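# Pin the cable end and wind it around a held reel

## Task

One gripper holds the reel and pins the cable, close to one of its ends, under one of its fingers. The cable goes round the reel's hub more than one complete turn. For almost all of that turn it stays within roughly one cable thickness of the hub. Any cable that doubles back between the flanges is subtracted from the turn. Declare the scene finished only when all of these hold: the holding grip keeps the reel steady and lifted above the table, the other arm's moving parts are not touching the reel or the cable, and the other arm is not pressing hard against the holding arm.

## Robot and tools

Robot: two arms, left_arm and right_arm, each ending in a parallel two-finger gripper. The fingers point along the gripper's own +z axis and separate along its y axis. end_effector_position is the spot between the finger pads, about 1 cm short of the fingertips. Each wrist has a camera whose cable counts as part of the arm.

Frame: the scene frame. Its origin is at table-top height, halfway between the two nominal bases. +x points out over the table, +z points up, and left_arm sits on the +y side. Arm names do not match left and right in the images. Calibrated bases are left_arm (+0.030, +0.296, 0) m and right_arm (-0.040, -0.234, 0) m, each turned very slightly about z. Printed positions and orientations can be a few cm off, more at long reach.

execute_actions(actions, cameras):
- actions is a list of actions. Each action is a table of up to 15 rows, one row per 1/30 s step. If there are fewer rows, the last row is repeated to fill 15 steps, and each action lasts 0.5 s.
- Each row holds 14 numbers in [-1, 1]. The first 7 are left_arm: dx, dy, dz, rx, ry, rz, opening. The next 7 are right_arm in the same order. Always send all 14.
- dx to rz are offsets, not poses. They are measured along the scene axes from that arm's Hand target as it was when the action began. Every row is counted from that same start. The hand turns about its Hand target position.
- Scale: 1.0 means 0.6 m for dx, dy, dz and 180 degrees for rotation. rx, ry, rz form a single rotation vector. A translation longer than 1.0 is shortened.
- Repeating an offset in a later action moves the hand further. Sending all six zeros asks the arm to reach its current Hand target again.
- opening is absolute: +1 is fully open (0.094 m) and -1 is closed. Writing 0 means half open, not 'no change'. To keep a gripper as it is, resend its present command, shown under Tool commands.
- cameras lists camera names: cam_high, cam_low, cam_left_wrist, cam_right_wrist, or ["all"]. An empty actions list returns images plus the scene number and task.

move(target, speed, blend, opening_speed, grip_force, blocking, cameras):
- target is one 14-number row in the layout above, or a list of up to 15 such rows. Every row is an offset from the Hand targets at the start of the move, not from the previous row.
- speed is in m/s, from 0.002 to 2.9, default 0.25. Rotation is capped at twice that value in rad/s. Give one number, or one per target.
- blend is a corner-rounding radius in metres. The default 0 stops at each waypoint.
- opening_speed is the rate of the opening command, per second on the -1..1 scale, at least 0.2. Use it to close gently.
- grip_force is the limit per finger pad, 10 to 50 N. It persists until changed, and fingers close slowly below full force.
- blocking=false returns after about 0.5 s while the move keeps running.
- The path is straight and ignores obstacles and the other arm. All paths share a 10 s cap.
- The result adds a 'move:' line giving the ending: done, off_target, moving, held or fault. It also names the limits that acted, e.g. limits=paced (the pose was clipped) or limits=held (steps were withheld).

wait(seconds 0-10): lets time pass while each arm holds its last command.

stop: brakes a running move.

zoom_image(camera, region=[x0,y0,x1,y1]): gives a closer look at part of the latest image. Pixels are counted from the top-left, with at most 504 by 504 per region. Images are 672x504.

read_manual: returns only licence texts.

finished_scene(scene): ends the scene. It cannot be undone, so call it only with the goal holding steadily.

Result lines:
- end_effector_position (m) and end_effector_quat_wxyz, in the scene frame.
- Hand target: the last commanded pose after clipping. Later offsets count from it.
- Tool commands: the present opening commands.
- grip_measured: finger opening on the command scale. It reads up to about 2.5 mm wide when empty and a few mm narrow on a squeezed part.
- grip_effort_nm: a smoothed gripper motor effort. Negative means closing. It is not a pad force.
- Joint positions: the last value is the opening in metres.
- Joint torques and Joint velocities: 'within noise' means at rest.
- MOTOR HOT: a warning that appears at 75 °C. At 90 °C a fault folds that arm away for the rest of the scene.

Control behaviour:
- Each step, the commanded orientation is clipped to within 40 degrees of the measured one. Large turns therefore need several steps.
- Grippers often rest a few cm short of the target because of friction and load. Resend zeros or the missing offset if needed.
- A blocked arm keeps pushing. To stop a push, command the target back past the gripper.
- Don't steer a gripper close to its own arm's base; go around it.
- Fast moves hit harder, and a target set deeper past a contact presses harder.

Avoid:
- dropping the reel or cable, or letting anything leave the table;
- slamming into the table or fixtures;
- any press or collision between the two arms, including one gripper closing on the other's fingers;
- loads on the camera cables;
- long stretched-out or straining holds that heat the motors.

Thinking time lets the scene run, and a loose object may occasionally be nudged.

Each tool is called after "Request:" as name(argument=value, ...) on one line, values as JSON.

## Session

Scene 1 solved. On to scene 2.

Request:
execute_actions(actions=[], cameras=["all"])

Scene clock: 0.00 s.
left_arm: end_effector_position=(+0.4055, +0.3366, +0.1194) grip_measured=+1.000 grip_effort_nm=n/a end_effector_quat_wxyz=(+0.612, -0.131, +0.765, +0.151) | right_arm: end_effector_position=(+0.3645, -0.1912, +0.1284) grip_measured=+1.000 grip_effort_nm=n/a end_effector_quat_wxyz=(+0.604, -0.078, +0.792, +0.038)
Joint positions: left_arm=[-0.151 1.517 0.303 0.972 -0.541 -0.054 0.094] | right_arm=[0.03 1.477 0.408 0.797 -0.097 -0.063 0.094]
Joint velocities: within noise
Joint torques (N m): no reading
Heat: left arm: 32 °C; right arm: 33 °C.
Hand target: left_arm +0.4070, +0.3367, +0.1242; +0.617, -0.134, +0.761, +0.150 | right_arm +0.3658, -0.1910, +0.1323; +0.607, -0.078, +0.790, +0.038
Tool commands: left_gripper/opening=+1.0 right_gripper/opening=+1.0

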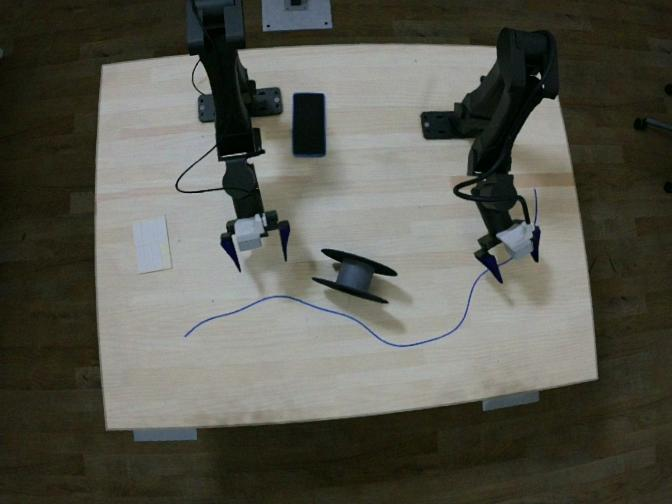

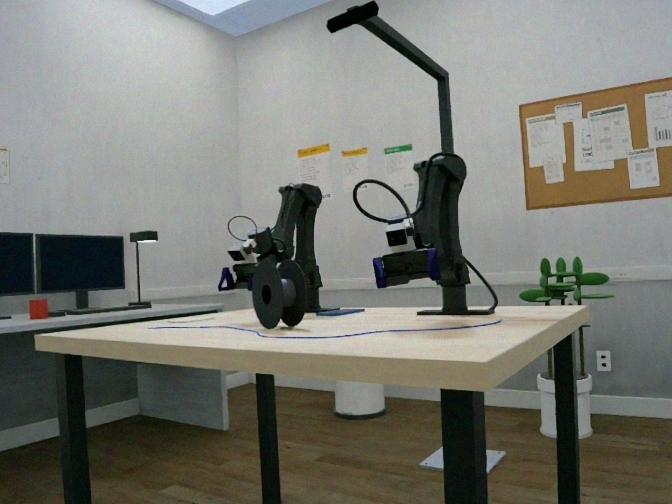

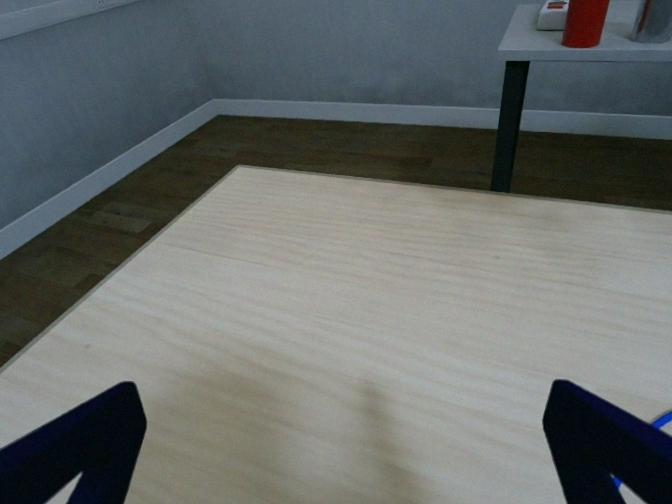

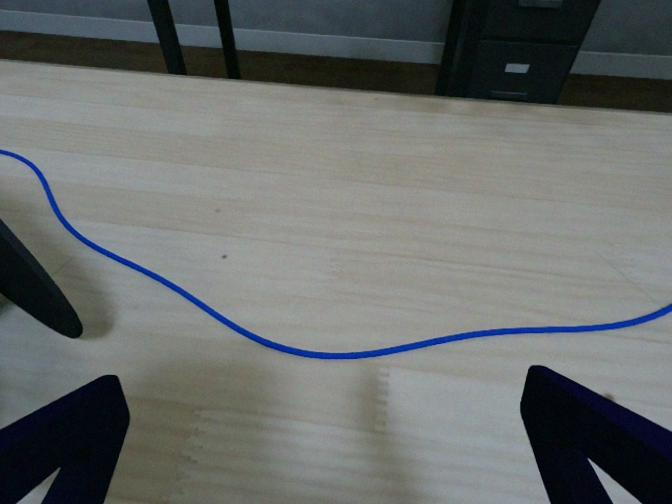

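Request:
zoom_image(camera="cam_high", region=[290, 220, 420, 320])

Request:
zoom_image(camera="cam_low", region=[230, 240, 340, 345])

Scaled by 3.877.

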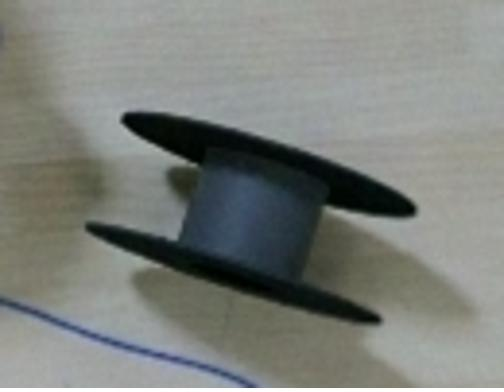

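Scaled by 4.582.

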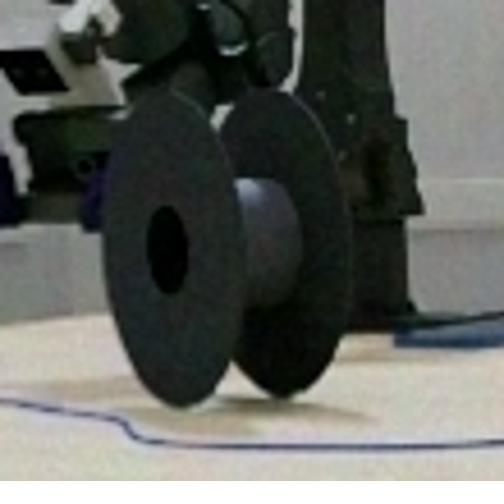

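Request:
zoom_image(camera="cam_high", region=[170, 250, 420, 370])

Scaled by 2.016.

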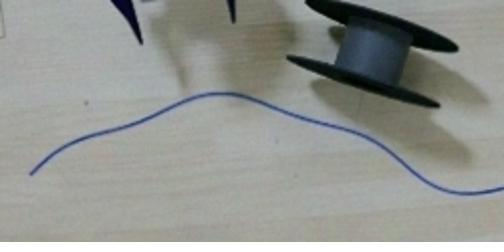

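Request:
move(target=[[0.038,-0.1945,0.143,0.0585,0.0792,-0.348,0.277, 0.09,-0.09,0.03,-0.2107,0.0712,0.1696,-0.4],[0.1017,-0.3862,0.043,0.1203,0.163,-0.7158,0.277, 0.1837,-0.1883,-0.037,-0.4213,0.1423,0.3392,-0.4]], speed=0.22, blend=[0.05,0], grip_force=[50,30], cameras=["all"])

Scene clock: 482.10 s.
left_arm: end_effector_position=(+0.4664, +0.1082, +0.1576) grip_measured=+0.279 grip_effort_nm=-0.12 end_effector_quat_wxyz=(+0.294, +0.728, +0.547, -0.291) | right_arm: end_effector_position=(+0.4773, -0.3085, +0.1122) grip_measured=-0.397 grip_effort_nm=-0.15 end_effector_quat_wxyz=(-0.175, +0.758, -0.611, +0.147)
Joint positions: left_arm=[-0.126 2.383 2.326 -1.535 0.854 1.745 0.06] | right_arm=[-0.234 2.158 1.914 -0.896 -0.174 -1.951 0.028]
Joint torques (N m): left_arm=[-0.31 -10.22 7.72 0.04 0.53 0.06] | right_arm=[0.75 -9.21 9.16 0.87 -0.07 -0.03]
Heat: left arm: 39 °C; right arm: 39 °C.
Hand target: left_arm +0.4681, +0.1051, +0.1500; +0.241, +0.744, +0.518, -0.347 | right_arm +0.4760, -0.3039, +0.1103; -0.170, +0.764, -0.608, +0.135
Off the commanded pose: left_arm 0.008 m, 10 deg | right_arm 0.005 m, 2 deg.
joint sent to its limit (left arm) — joint 4 (wrist pitch), lower limit. The joint targets are off in orientation, not in position.
grip_force (N): 50, 30
move: off_target (left_arm)

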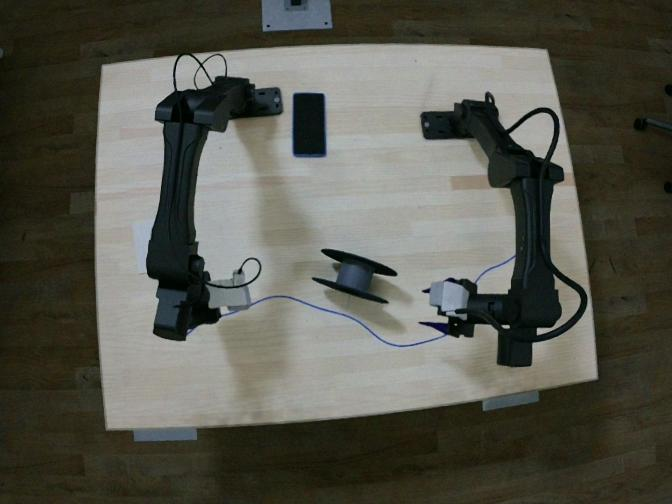

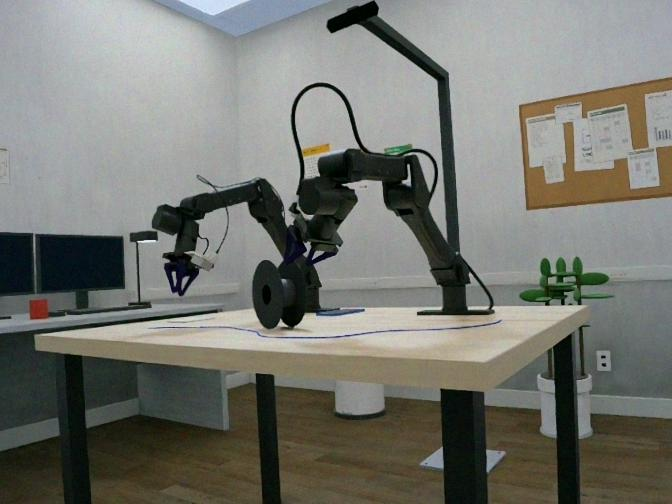

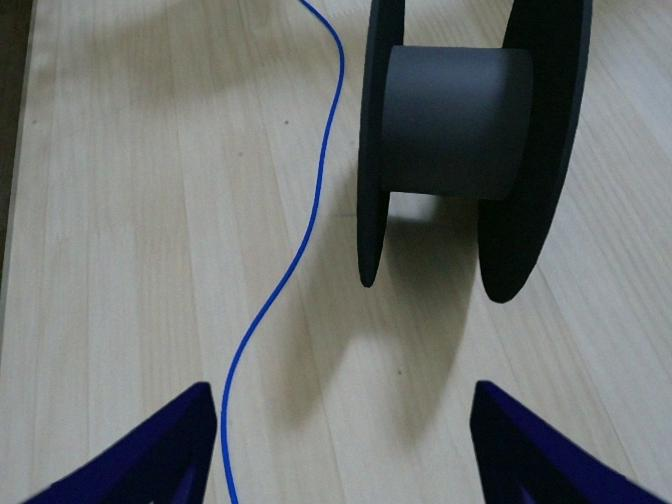

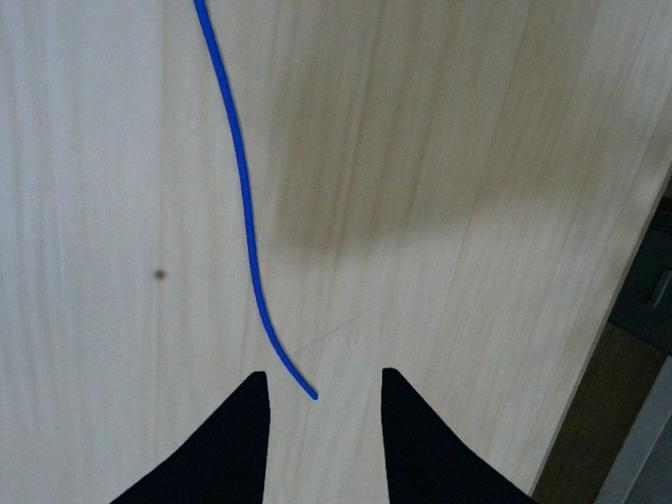

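Request:
move(target=[-0.0477,-0.1495,-0.0533,0,0,0,0.277, 0.0133,0.0098,-0.1488,0,0,0.022,-0.5], speed=0.12, cameras=["all"])

Scene clock: 514.03 s.
left_arm: end_effector_position=(+0.4339, +0.0192, +0.1259) grip_measured=+0.279 grip_effort_nm=-0.12 end_effector_quat_wxyz=(+0.238, +0.749, +0.518, -0.337) | right_arm: end_effector_position=(+0.4897, -0.3066, +0.0321) grip_measured=-0.497 grip_effort_nm=-0.15 end_effector_quat_wxyz=(-0.174, +0.778, -0.586, +0.148)
Joint positions: left_arm=[-0.33 2.472 2.361 -1.493 0.85 1.624 0.06] | right_arm=[-0.229 2.26 1.761 -0.647 -0.182 -2.011 0.024]
Joint torques (N m): left_arm=[0.1 -10.8 7.75 0.25 0.57 -0.03] | right_arm=[0.77 -10.25 5.42 1.21 -0.23 -0.06]
Heat: left arm: 34 °C; right arm: 39 °C.
Hand target: left_arm +0.4394, +0.0154, +0.1179; +0.241, +0.744, +0.518, -0.347 | right_arm +0.4840, -0.2981, +0.0210; -0.174, +0.784, -0.581, +0.129
Off the commanded pose: left_arm 0.010 m, 1 deg | right_arm 0.015 m, 2 deg.
grip_force (N): 50, 30
move: off_target (right_arm)

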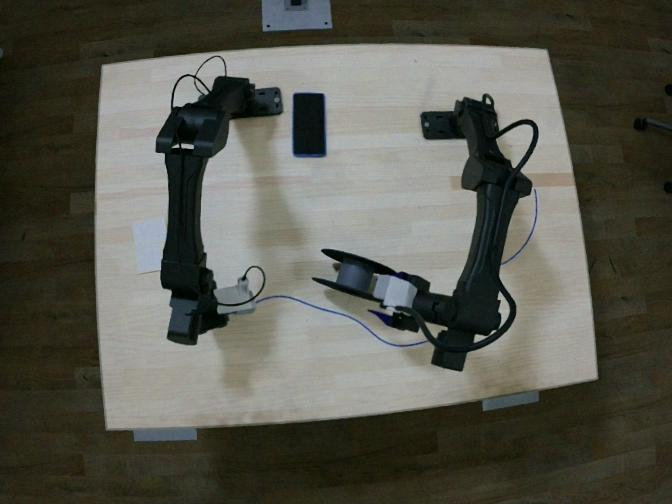

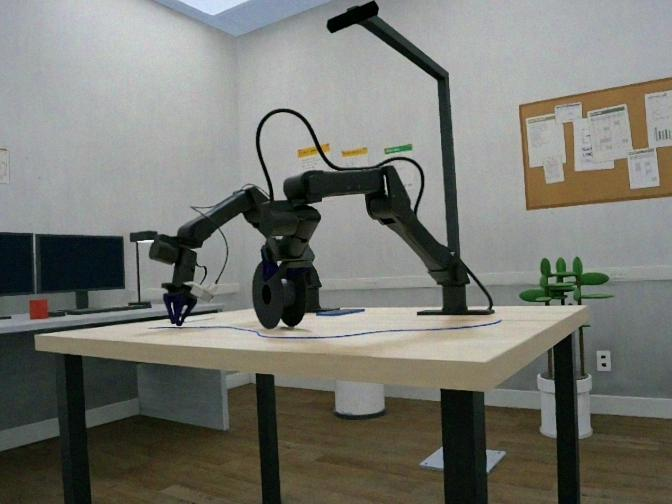

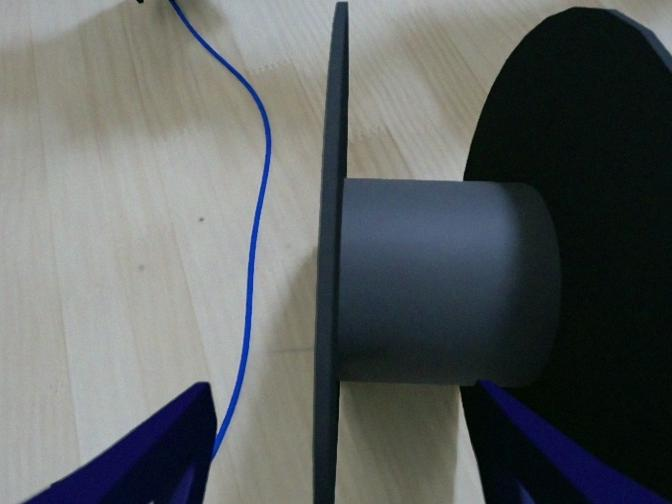

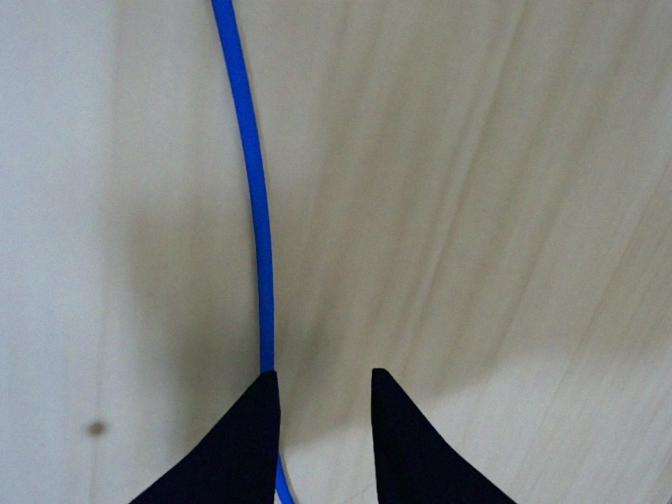

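Request:
move(target=[[0,0,0,0,0,0,0.277, -0.012,-0.003,0.002,0,0,0,-0.5],[0,0,0,0,0,0,0.277, -0.011,-0.003,-0.02,0,0,0,-0.5]], speed=0.08, cameras=["cam_right_wrist"])

Scene clock: 531.63 s.
left_arm: end_effector_position=(+0.4339, +0.0192, +0.1259) grip_measured=+0.279 grip_effort_nm=-0.12 end_effector_quat_wxyz=(+0.238, +0.749, +0.519, -0.337) | right_arm: end_effector_position=(+0.4943, -0.3048, +0.0269) grip_measured=-0.498 grip_effort_nm=-0.11 end_effector_quat_wxyz=(-0.186, +0.779, -0.577, +0.160)
Joint positions: left_arm=[-0.33 2.472 2.361 -1.493 0.85 1.624 0.06] | right_arm=[-0.229 2.258 1.72 -0.575 -0.197 -2.019 0.024]
Joint torques (N m): left_arm=[0.1 -10.77 7.76 0.24 0.57 -0.06] | right_arm=[0.14 -10.61 3.9 1.05 -0.11 -0.02]
Heat: left arm: 33 °C; right arm: 36 °C.
Hand target: left_arm +0.4394, +0.0154, +0.1179; +0.241, +0.743, +0.519, -0.347 | right_arm +0.4774, -0.2999, +0.0089; -0.174, +0.784, -0.582, +0.129
Off the commanded pose: left_arm 0.010 m, 1 deg | right_arm 0.025 m, 4 deg.
grip_force (N): 50, 30
move: off_target (right_arm)
Images, in order (width x height): cam_right_wrist 672x504.

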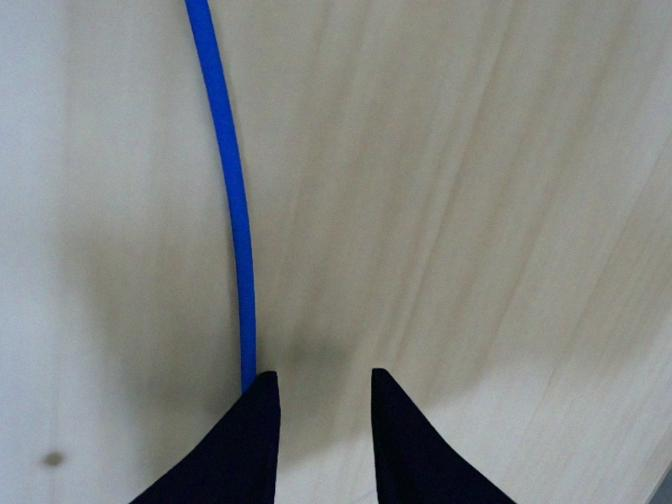

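Request:
move(target=[[0,0,0,0,0,0,0.277, 0.001,0,0.077,-0.0273,0.0904,0,-0.5],[0,0,0,0,0,0,0.277, 0.001,0,0.035,-0.0273,0.0904,0,-0.5]], speed=0.12, cameras=["cam_right_wrist"])

Scene clock: 581.70 s.
left_arm: end_effector_position=(+0.4339, +0.0192, +0.1259) grip_measured=+0.279 grip_effort_nm=-0.12 end_effector_quat_wxyz=(+0.238, +0.749, +0.519, -0.337) | right_arm: end_effector_position=(+0.4831, -0.3046, +0.0362) grip_measured=-0.498 grip_effort_nm=-0.12 end_effector_quat_wxyz=(-0.062, +0.800, -0.594, +0.053)
Joint positions: left_arm=[-0.33 2.472 2.361 -1.493 0.85 1.624 0.06] | right_arm=[-0.187 2.543 2.367 -1.242 -0.061 -2.017 0.024]
Joint torques (N m): left_arm=[0.09 -10.8 7.75 0.24 0.57 -0.06] | right_arm=[0.73 -12.14 5.22 0.67 -0.02 0.1]
Heat: left arm: 33 °C; right arm: 33 °C.
Hand target: left_arm +0.4394, +0.0154, +0.1179; +0.241, +0.743, +0.519, -0.347 | right_arm +0.4779, -0.2999, +0.0298; -0.057, +0.801, -0.594, +0.041
Off the commanded pose: left_arm 0.010 m, 1 deg | right_arm 0.009 m, 2 deg.
grip_force (N): 50, 30
move: done
Images, in order (width x height): cam_right_wrist 672x504.

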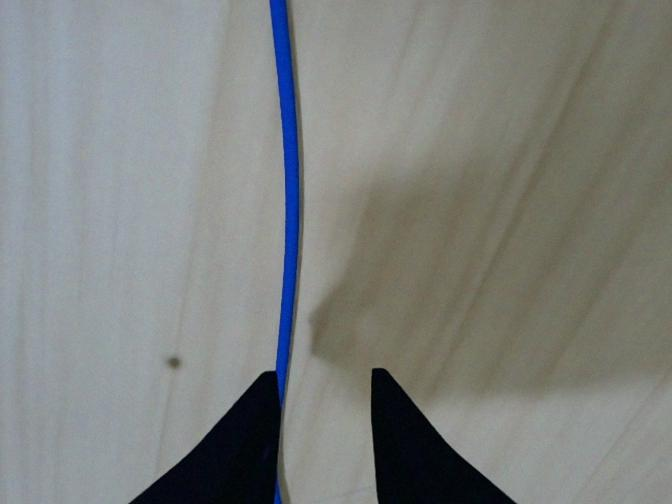

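Request:
move(target=[[0,0,0,0,0,0,0.277, -0.0175,-0.005,0,0,0,0,-0.5],[0,0,0,0,0,0,0.277, -0.0175,-0.005,-0.032,0,0,0,-0.5]], speed=0.08, cameras=["cam_right_wrist"])

Scene clock: 588.03 s.
left_arm: end_effector_position=(+0.4339, +0.0192, +0.1259) grip_measured=+0.279 grip_effort_nm=-0.12 end_effector_quat_wxyz=(+0.238, +0.749, +0.519, -0.337) | right_arm: end_effector_position=(+0.4715, -0.3028, +0.0157) grip_measured=-0.498 grip_effort_nm=-0.11 end_effector_quat_wxyz=(-0.058, +0.801, -0.594, +0.046)
Joint positions: left_arm=[-0.33 2.472 2.361 -1.493 0.85 1.624 0.06] | right_arm=[-0.187 2.493 2.196 -1.137 -0.06 -2.017 0.024]
Joint torques (N m): left_arm=[0.09 -10.8 7.76 0.24 0.57 -0.06] | right_arm=[-0.16 -12.57 4.04 0.88 -0.03 0.01]
Heat: left arm: 33 °C; right arm: 34 °C.
Hand target: left_arm +0.4394, +0.0154, +0.1179; +0.241, +0.743, +0.519, -0.347 | right_arm +0.4675, -0.3029, +0.0107; -0.057, +0.801, -0.594, +0.042
Off the commanded pose: left_arm 0.010 m, 1 deg | right_arm 0.006 m, 1 deg.
grip_force (N): 50, 30
move: done
Images, in order (width x height): cam_right_wrist 672x504.

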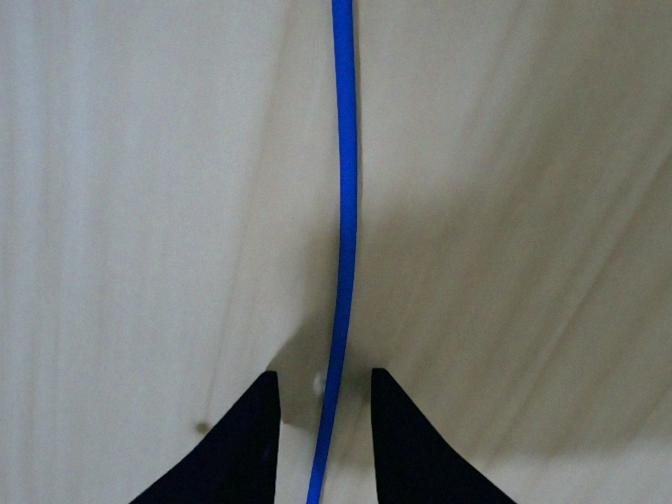

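Request:
move(target=[[0,0,0,0,0,0,0.277, 0,0,0,0,0,0,-1],[0,0,0,0,0,0,0.277, 0,0,0.1,0,0,0,-1]], speed=0.1, cameras=["cam_right_wrist","cam_high","cam_low"])

Scene clock: 594.23 s.
left_arm: end_effector_position=(+0.4339, +0.0192, +0.1259) grip_measured=+0.279 grip_effort_nm=-0.12 end_effector_quat_wxyz=(+0.238, +0.749, +0.519, -0.337) | right_arm: end_effector_position=(+0.4723, -0.3035, +0.0679) grip_measured=-0.914 grip_effort_nm=-0.67 end_effector_quat_wxyz=(-0.060, +0.800, -0.594, +0.053)
Joint positions: left_arm=[-0.33 2.472 2.361 -1.493 0.85 1.624 0.06] | right_arm=[-0.187 2.493 2.402 -1.33 -0.057 -2.017 0.004]
Joint torques (N m): left_arm=[0.09 -10.78 7.76 0.24 0.57 -0.06] | right_arm=[-0.16 -11.49 8.5 0.29 -0.05 -0.01]
Heat: left arm: 33 °C; right arm: 34 °C.
Hand target: left_arm +0.4394, +0.0154, +0.1179; +0.241, +0.743, +0.519, -0.347 | right_arm +0.4675, -0.3029, +0.0707; -0.057, +0.801, -0.594, +0.042
Off the commanded pose: left_arm 0.010 m, 1 deg | right_arm 0.006 m, 1 deg.
grip_force (N): 50, 30
move: done
Images, in order (width x height): cam_high 672x504, cam_low 672x504, cam_right_wrist 672x504.

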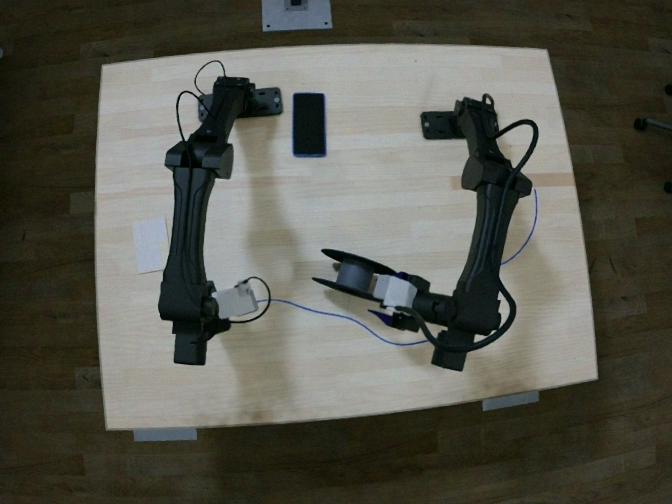

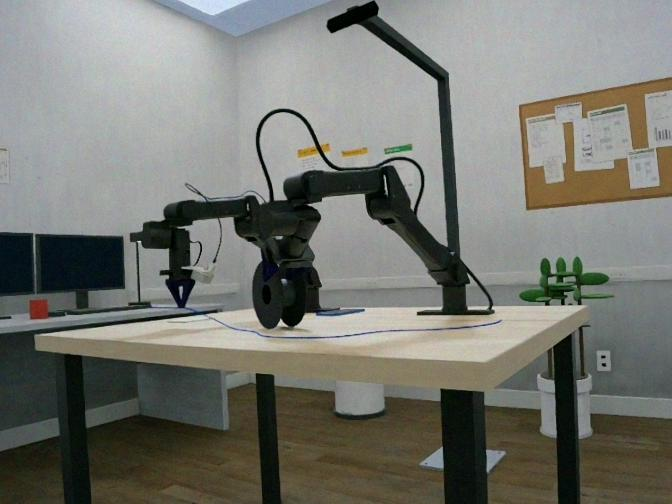

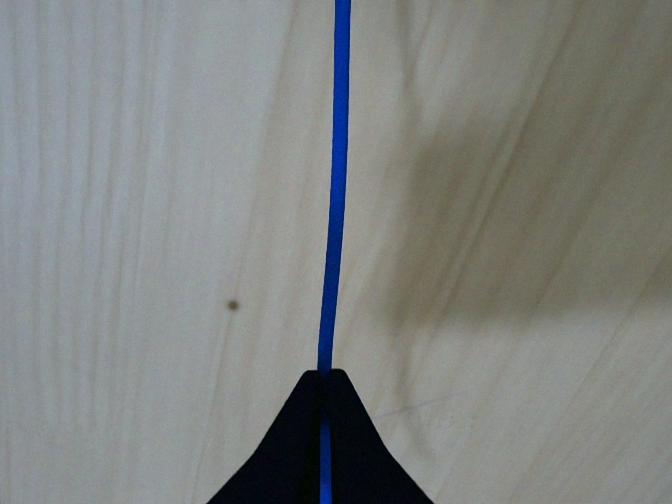

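Request:
move(target=[[0,0,0,0,0,0,-1, 0,0,0,0,0,0,-1],[0,0,0.06,0,0,0,-1, 0,0,0.08,0,0,0,-1]], speed=0.08, opening_speed=0.8, cameras=["cam_high","cam_low","cam_left_wrist"])

Scene clock: 623.30 s.
left_arm: end_effector_position=(+0.4410, +0.0211, +0.1385) grip_measured=-0.945 grip_effort_nm=-1.04 end_effector_quat_wxyz=(+0.239, +0.751, +0.527, -0.318) | right_arm: end_effector_position=(+0.4787, -0.3046, +0.1225) grip_measured=-0.914 grip_effort_nm=-0.67 end_effector_quat_wxyz=(-0.076, +0.799, -0.591, +0.083)
Joint positions: left_arm=[-0.33 2.481 2.446 -1.528 0.817 1.592 0.003] | right_arm=[-0.187 2.536 2.695 -1.512 -0.057 -2.017 0.004]
Joint velocities: left_arm=[-0.007 -0.017 -0.012 -0.154 0.022 -0.007 -0.001] | right_arm=[within noise]
Joint torques (N m): left_arm=[0.14 -13.72 8.27 0.07 0.9 -0.08] | right_arm=[-0.17 -10.85 7.88 0.22 -0.04 0.02]
Heat: left arm: 33 °C; right arm: 38 °C.
Hand target: left_arm +0.4394, +0.0154, +0.1539; +0.241, +0.743, +0.519, -0.347 | right_arm +0.4674, -0.3029, +0.1187; -0.057, +0.801, -0.594, +0.041
Off the commanded pose: left_arm 0.017 m, 4 deg | right_arm 0.012 m, 5 deg.
joint sent to its limit (left arm) — joint 4 (wrist pitch), lower limit. The joint targets still meet the commanded pose.
joint sent to its limit (right arm) — joint 4 (wrist pitch), lower limit. The joint targets still meet the commanded pose.
grip_force (N): 50, 30
move: off_target (left_arm, right_arm)
Images, in order (width x height): cam_high 672x504, cam_low 672x504, cam_left_wrist 672x504.

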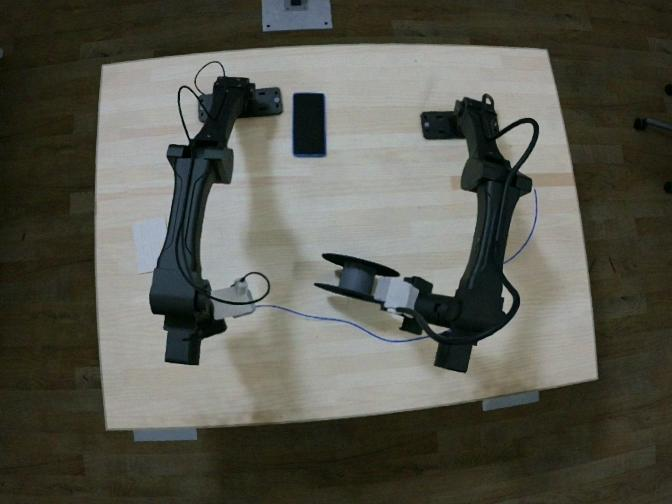

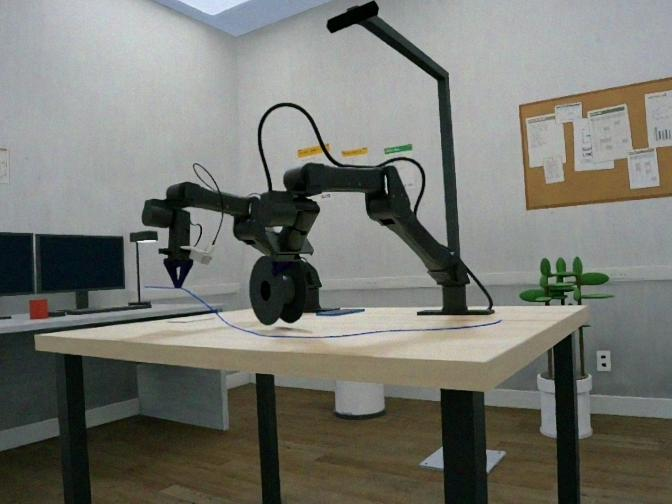

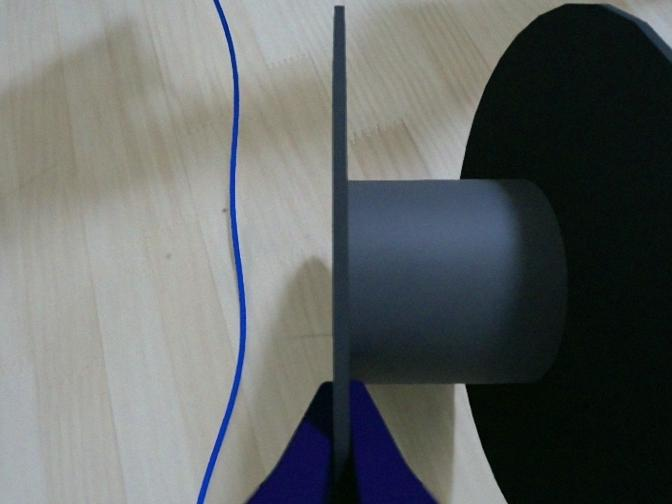

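Request:
move(target=[[-0.1073,0.0493,0.0435,-0.0142,-0.0039,0.1893,-1, -0.02,0.06,0.13,0.2526,-0.0112,-0.2404,-1],[-0.2173,0.0702,0.0185,-0.0284,-0.0077,0.3785,-1, -0.079,0.2048,0.2355,0.5052,-0.0223,-0.4808,-1]], speed=0.15, blend=[0.03,0], cameras=["all"])

Scene clock: 658.20 s.
left_arm: end_effector_position=(+0.3011, +0.0659, +0.1372) grip_measured=-0.945 grip_effort_nm=-1.03 end_effector_quat_wxyz=(+0.380, +0.331, +0.851, -0.148) | right_arm: end_effector_position=(+0.4245, -0.1827, +0.2547) grip_measured=-0.914 grip_effort_nm=-0.66 end_effector_quat_wxyz=(+0.526, +0.039, +0.793, +0.306)
Joint positions: left_arm=[-0.693 1.199 0.718 -0.252 0.043 0.039 0.003] | right_arm=[-0.125 1.491 1.017 0.164 -0.55 0.41 0.004]
Joint torques (N m): left_arm=[-0.65 -7.58 6.23 2.07 -0.08 -0.17] | right_arm=[0.62 -7.76 5.87 2.34 -0.03 0.08]
Heat: left arm: 37 °C; right arm: 35 °C.
Hand target: left_arm +0.3090, +0.0575, +0.1650; +0.431, +0.319, +0.828, -0.166 | right_arm +0.4201, -0.1800, +0.2600; +0.533, +0.036, +0.788, +0.306
Off the commanded pose: left_arm 0.030 m, 7 deg | right_arm 0.007 m, 1 deg.
grip_force (N): 50, 30
move: off_target (left_arm)

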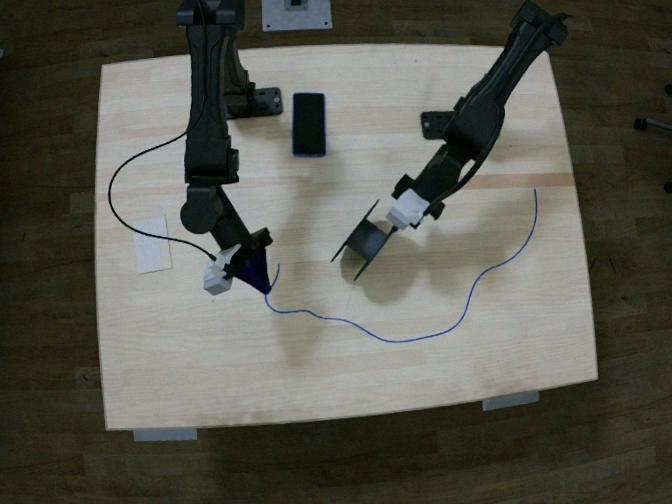

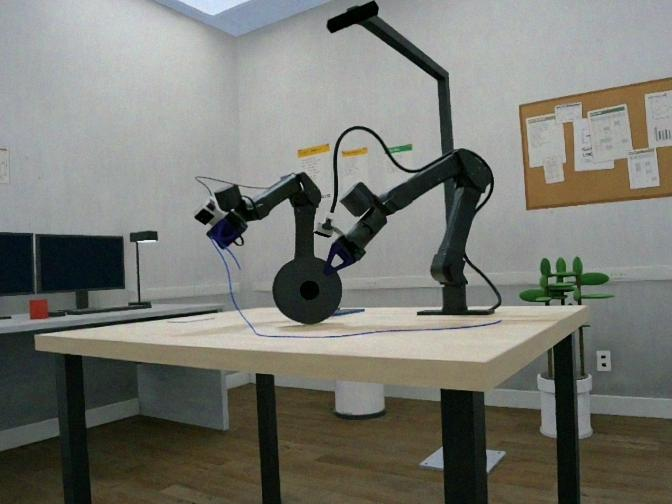

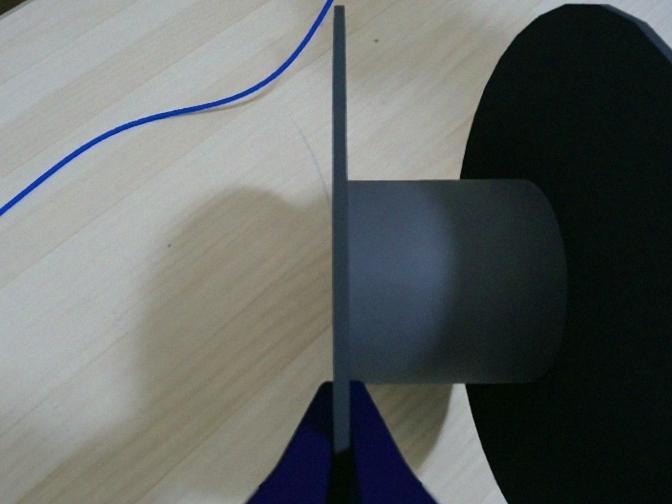

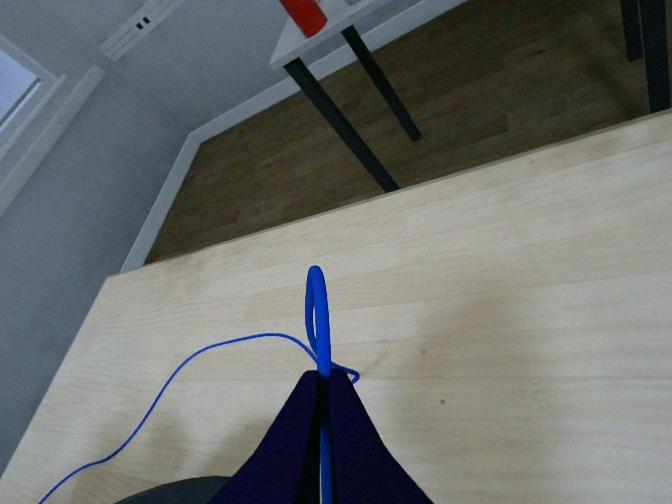

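Request:
move(target=[0,0,-0.026,-0.026,-0.0289,0,-1, 0,0,0,0,0,0,-1], speed=0.06, cameras=["cam_high","cam_low"])

Request:
zoom_image(camera="cam_low", region=[250, 230, 370, 340])

Scene clock: 678.47 s.
left_arm: end_effector_position=(+0.3034, +0.0642, +0.1270) grip_measured=-0.945 grip_effort_nm=-1.04 end_effector_quat_wxyz=(+0.441, +0.317, +0.822, -0.170) | right_arm: end_effector_position=(+0.4246, -0.1828, +0.2548) grip_measured=-0.914 grip_effort_nm=-0.66 end_effector_quat_wxyz=(+0.526, +0.040, +0.793, +0.305)
Joint positions: left_arm=[-0.693 1.167 0.539 0.04 0.043 0.029 0.003] | right_arm=[-0.125 1.491 1.017 0.164 -0.55 0.41 0.004]
Joint torques (N m): left_arm=[-0.49 -5.87 5.96 2.12 -0.03 -0.1] | right_arm=[0.64 -7.76 5.91 2.33 -0.05 0.05]
Heat: left arm: 33 °C; right arm: 35 °C.
Hand target: left_arm +0.3090, +0.0575, +0.1495; +0.481, +0.308, +0.800, -0.185 | right_arm +0.4201, -0.1800, +0.2599; +0.533, +0.036, +0.788, +0.306
Off the commanded pose: left_arm 0.024 m, 6 deg | right_arm 0.007 m, 1 deg.
grip_force (N): 50, 30
move: off_target (left_arm)
Images, in order (width x height): cam_high 672x504, cam_low 672x504.

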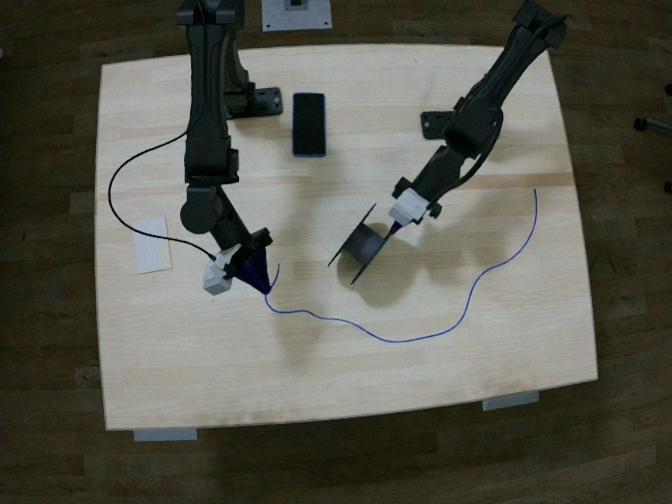

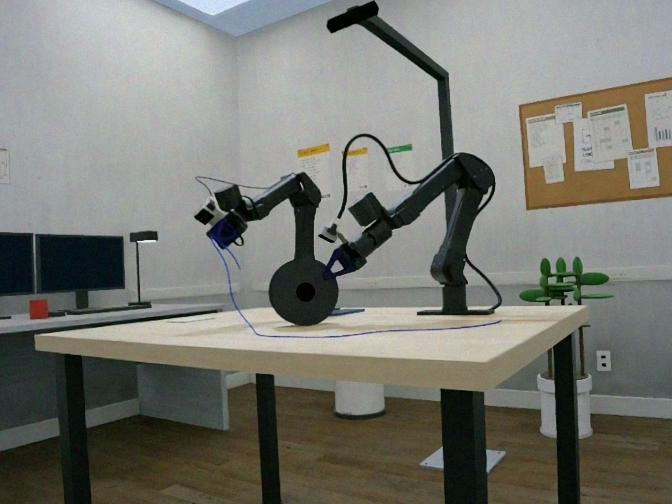

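Scaled by 4.200.

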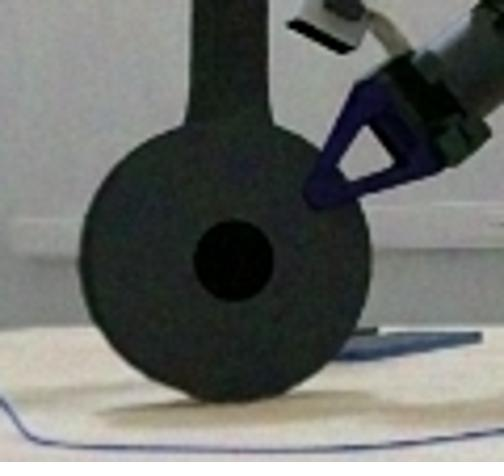

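Request:
move(target=[0,0,-0.02,0,0,0,-1, 0,0,0,0,0,0,-1], speed=0.05, cameras=["cam_low"])

Request:
zoom_image(camera="cam_low", region=[250, 230, 370, 340])

Scene clock: 685.57 s.
left_arm: end_effector_position=(+0.3039, +0.0637, +0.1253) grip_measured=-0.945 grip_effort_nm=-1.04 end_effector_quat_wxyz=(+0.454, +0.315, +0.815, -0.174) | right_arm: end_effector_position=(+0.4246, -0.1828, +0.2548) grip_measured=-0.914 grip_effort_nm=-0.67 end_effector_quat_wxyz=(+0.526, +0.040, +0.793, +0.305)
Joint positions: left_arm=[-0.693 1.167 0.503 0.108 0.043 0.029 0.003] | right_arm=[-0.125 1.491 1.017 0.164 -0.55 0.41 0.004]
Joint torques (N m): left_arm=[-0.51 -3.55 5.96 2.14 -0.03 -0.09] | right_arm=[0.62 -7.72 5.86 2.34 -0.05 0.05]
Heat: left arm: 34 °C; right arm: 35 °C.
Hand target: left_arm +0.3090, +0.0575, +0.1375; +0.480, +0.308, +0.800, -0.185 | right_arm +0.4201, -0.1800, +0.2599; +0.533, +0.036, +0.788, +0.306
Off the commanded pose: left_arm 0.015 m, 4 deg | right_arm 0.007 m, 1 deg.
grip_force (N): 50, 30
move: off_target (left_arm)
Images, in order (width x height): cam_low 672x504.

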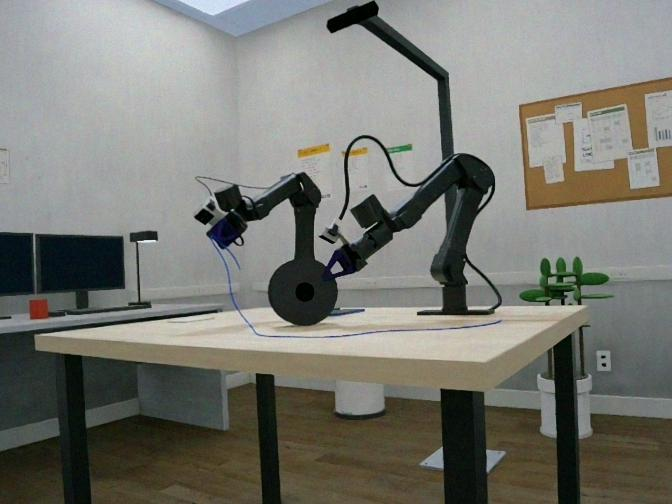

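Scaled by 4.200.

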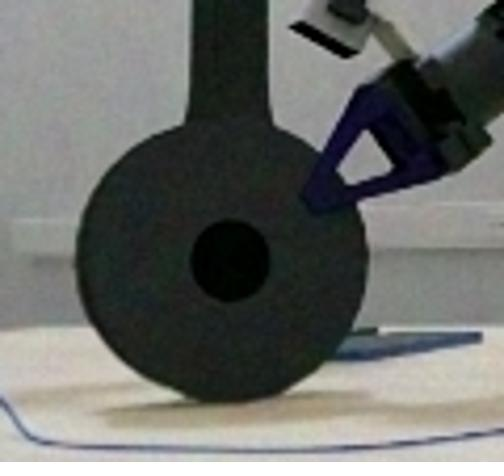

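Request:
move(target=[[0,0,0,0,0,0,0.0, 0,0,0,0,0,0,-1]], speed=0.05, opening_speed=0.8, cameras=["all"])

Scene clock: 697.50 s.
left_arm: end_effector_position=(+0.3087, +0.0598, +0.1359) grip_measured=-0.002 grip_effort_nm=0.11 end_effector_quat_wxyz=(+0.474, +0.311, +0.804, -0.181) | right_arm: end_effector_position=(+0.4246, -0.1828, +0.2548) grip_measured=-0.914 grip_effort_nm=-0.66 end_effector_quat_wxyz=(+0.526, +0.040, +0.793, +0.305)
Joint positions: left_arm=[-0.693 1.167 0.503 0.158 0.043 0.029 0.047] | right_arm=[-0.125 1.491 1.017 0.164 -0.55 0.41 0.004]
Joint torques (N m): left_arm=[-0.53 -3.22 5.82 1.79 -0.04 -0.1] | right_arm=[0.66 -7.76 5.85 2.34 -0.06 0.07]
Heat: left arm: 35 °C; right arm: 35 °C.
Hand target: left_arm +0.3090, +0.0575, +0.1375; +0.480, +0.308, +0.800, -0.185 | right_arm +0.4201, -0.1800, +0.2599; +0.533, +0.036, +0.788, +0.306
Off the commanded pose: left_arm 0.003 m, 1 deg | right_arm 0.007 m, 1 deg.
grip_force (N): 50, 30
move: done

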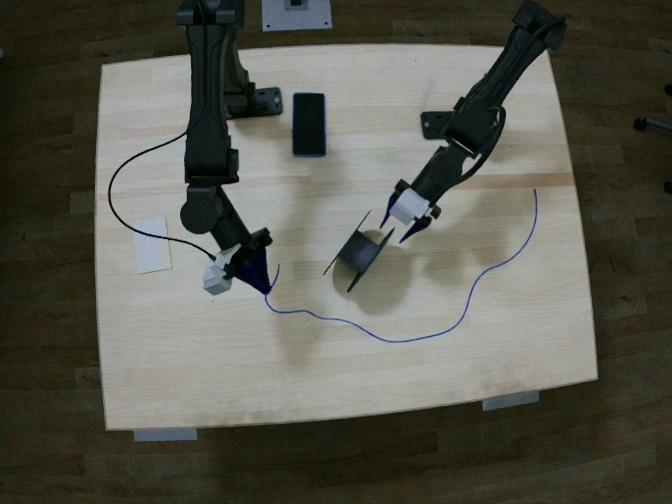

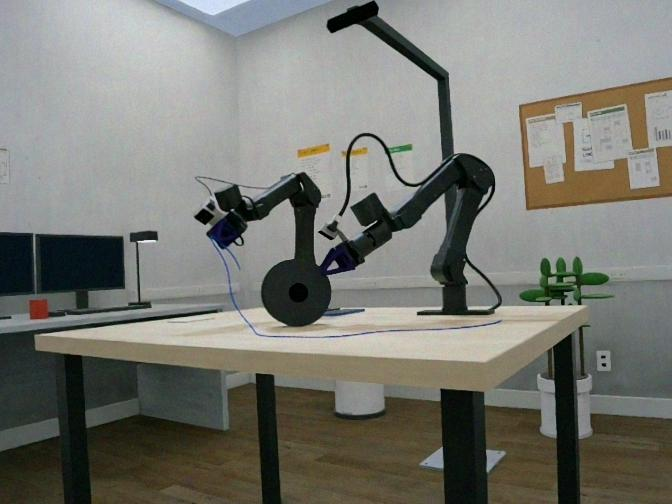

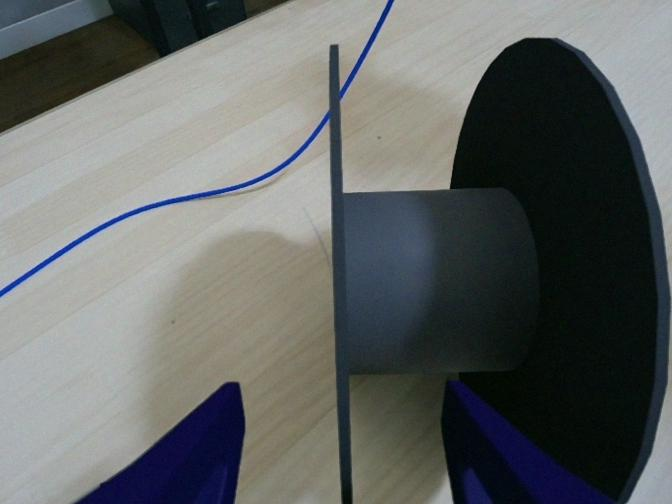

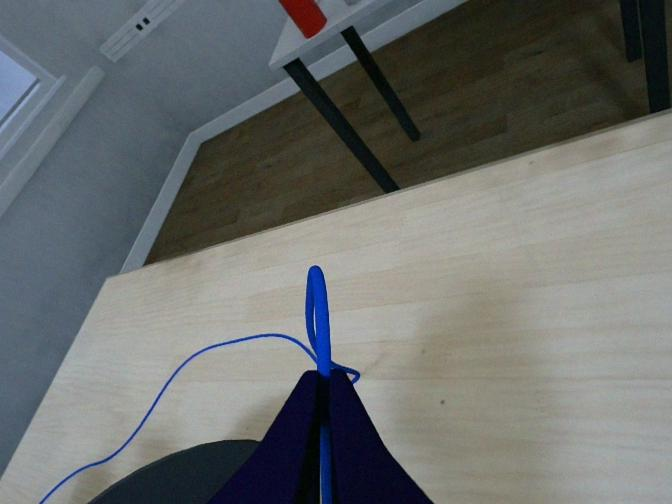

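Request:
zoom_image(camera="cam_high", region=[300, 180, 460, 310])

Scaled by 3.150.

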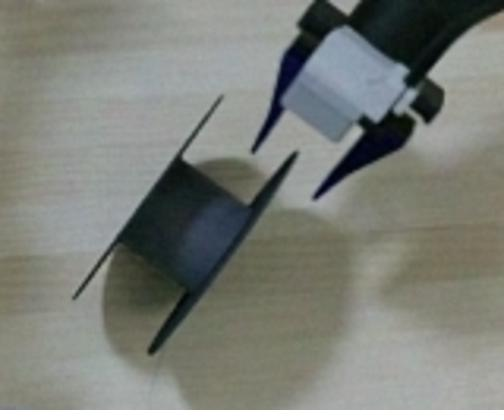

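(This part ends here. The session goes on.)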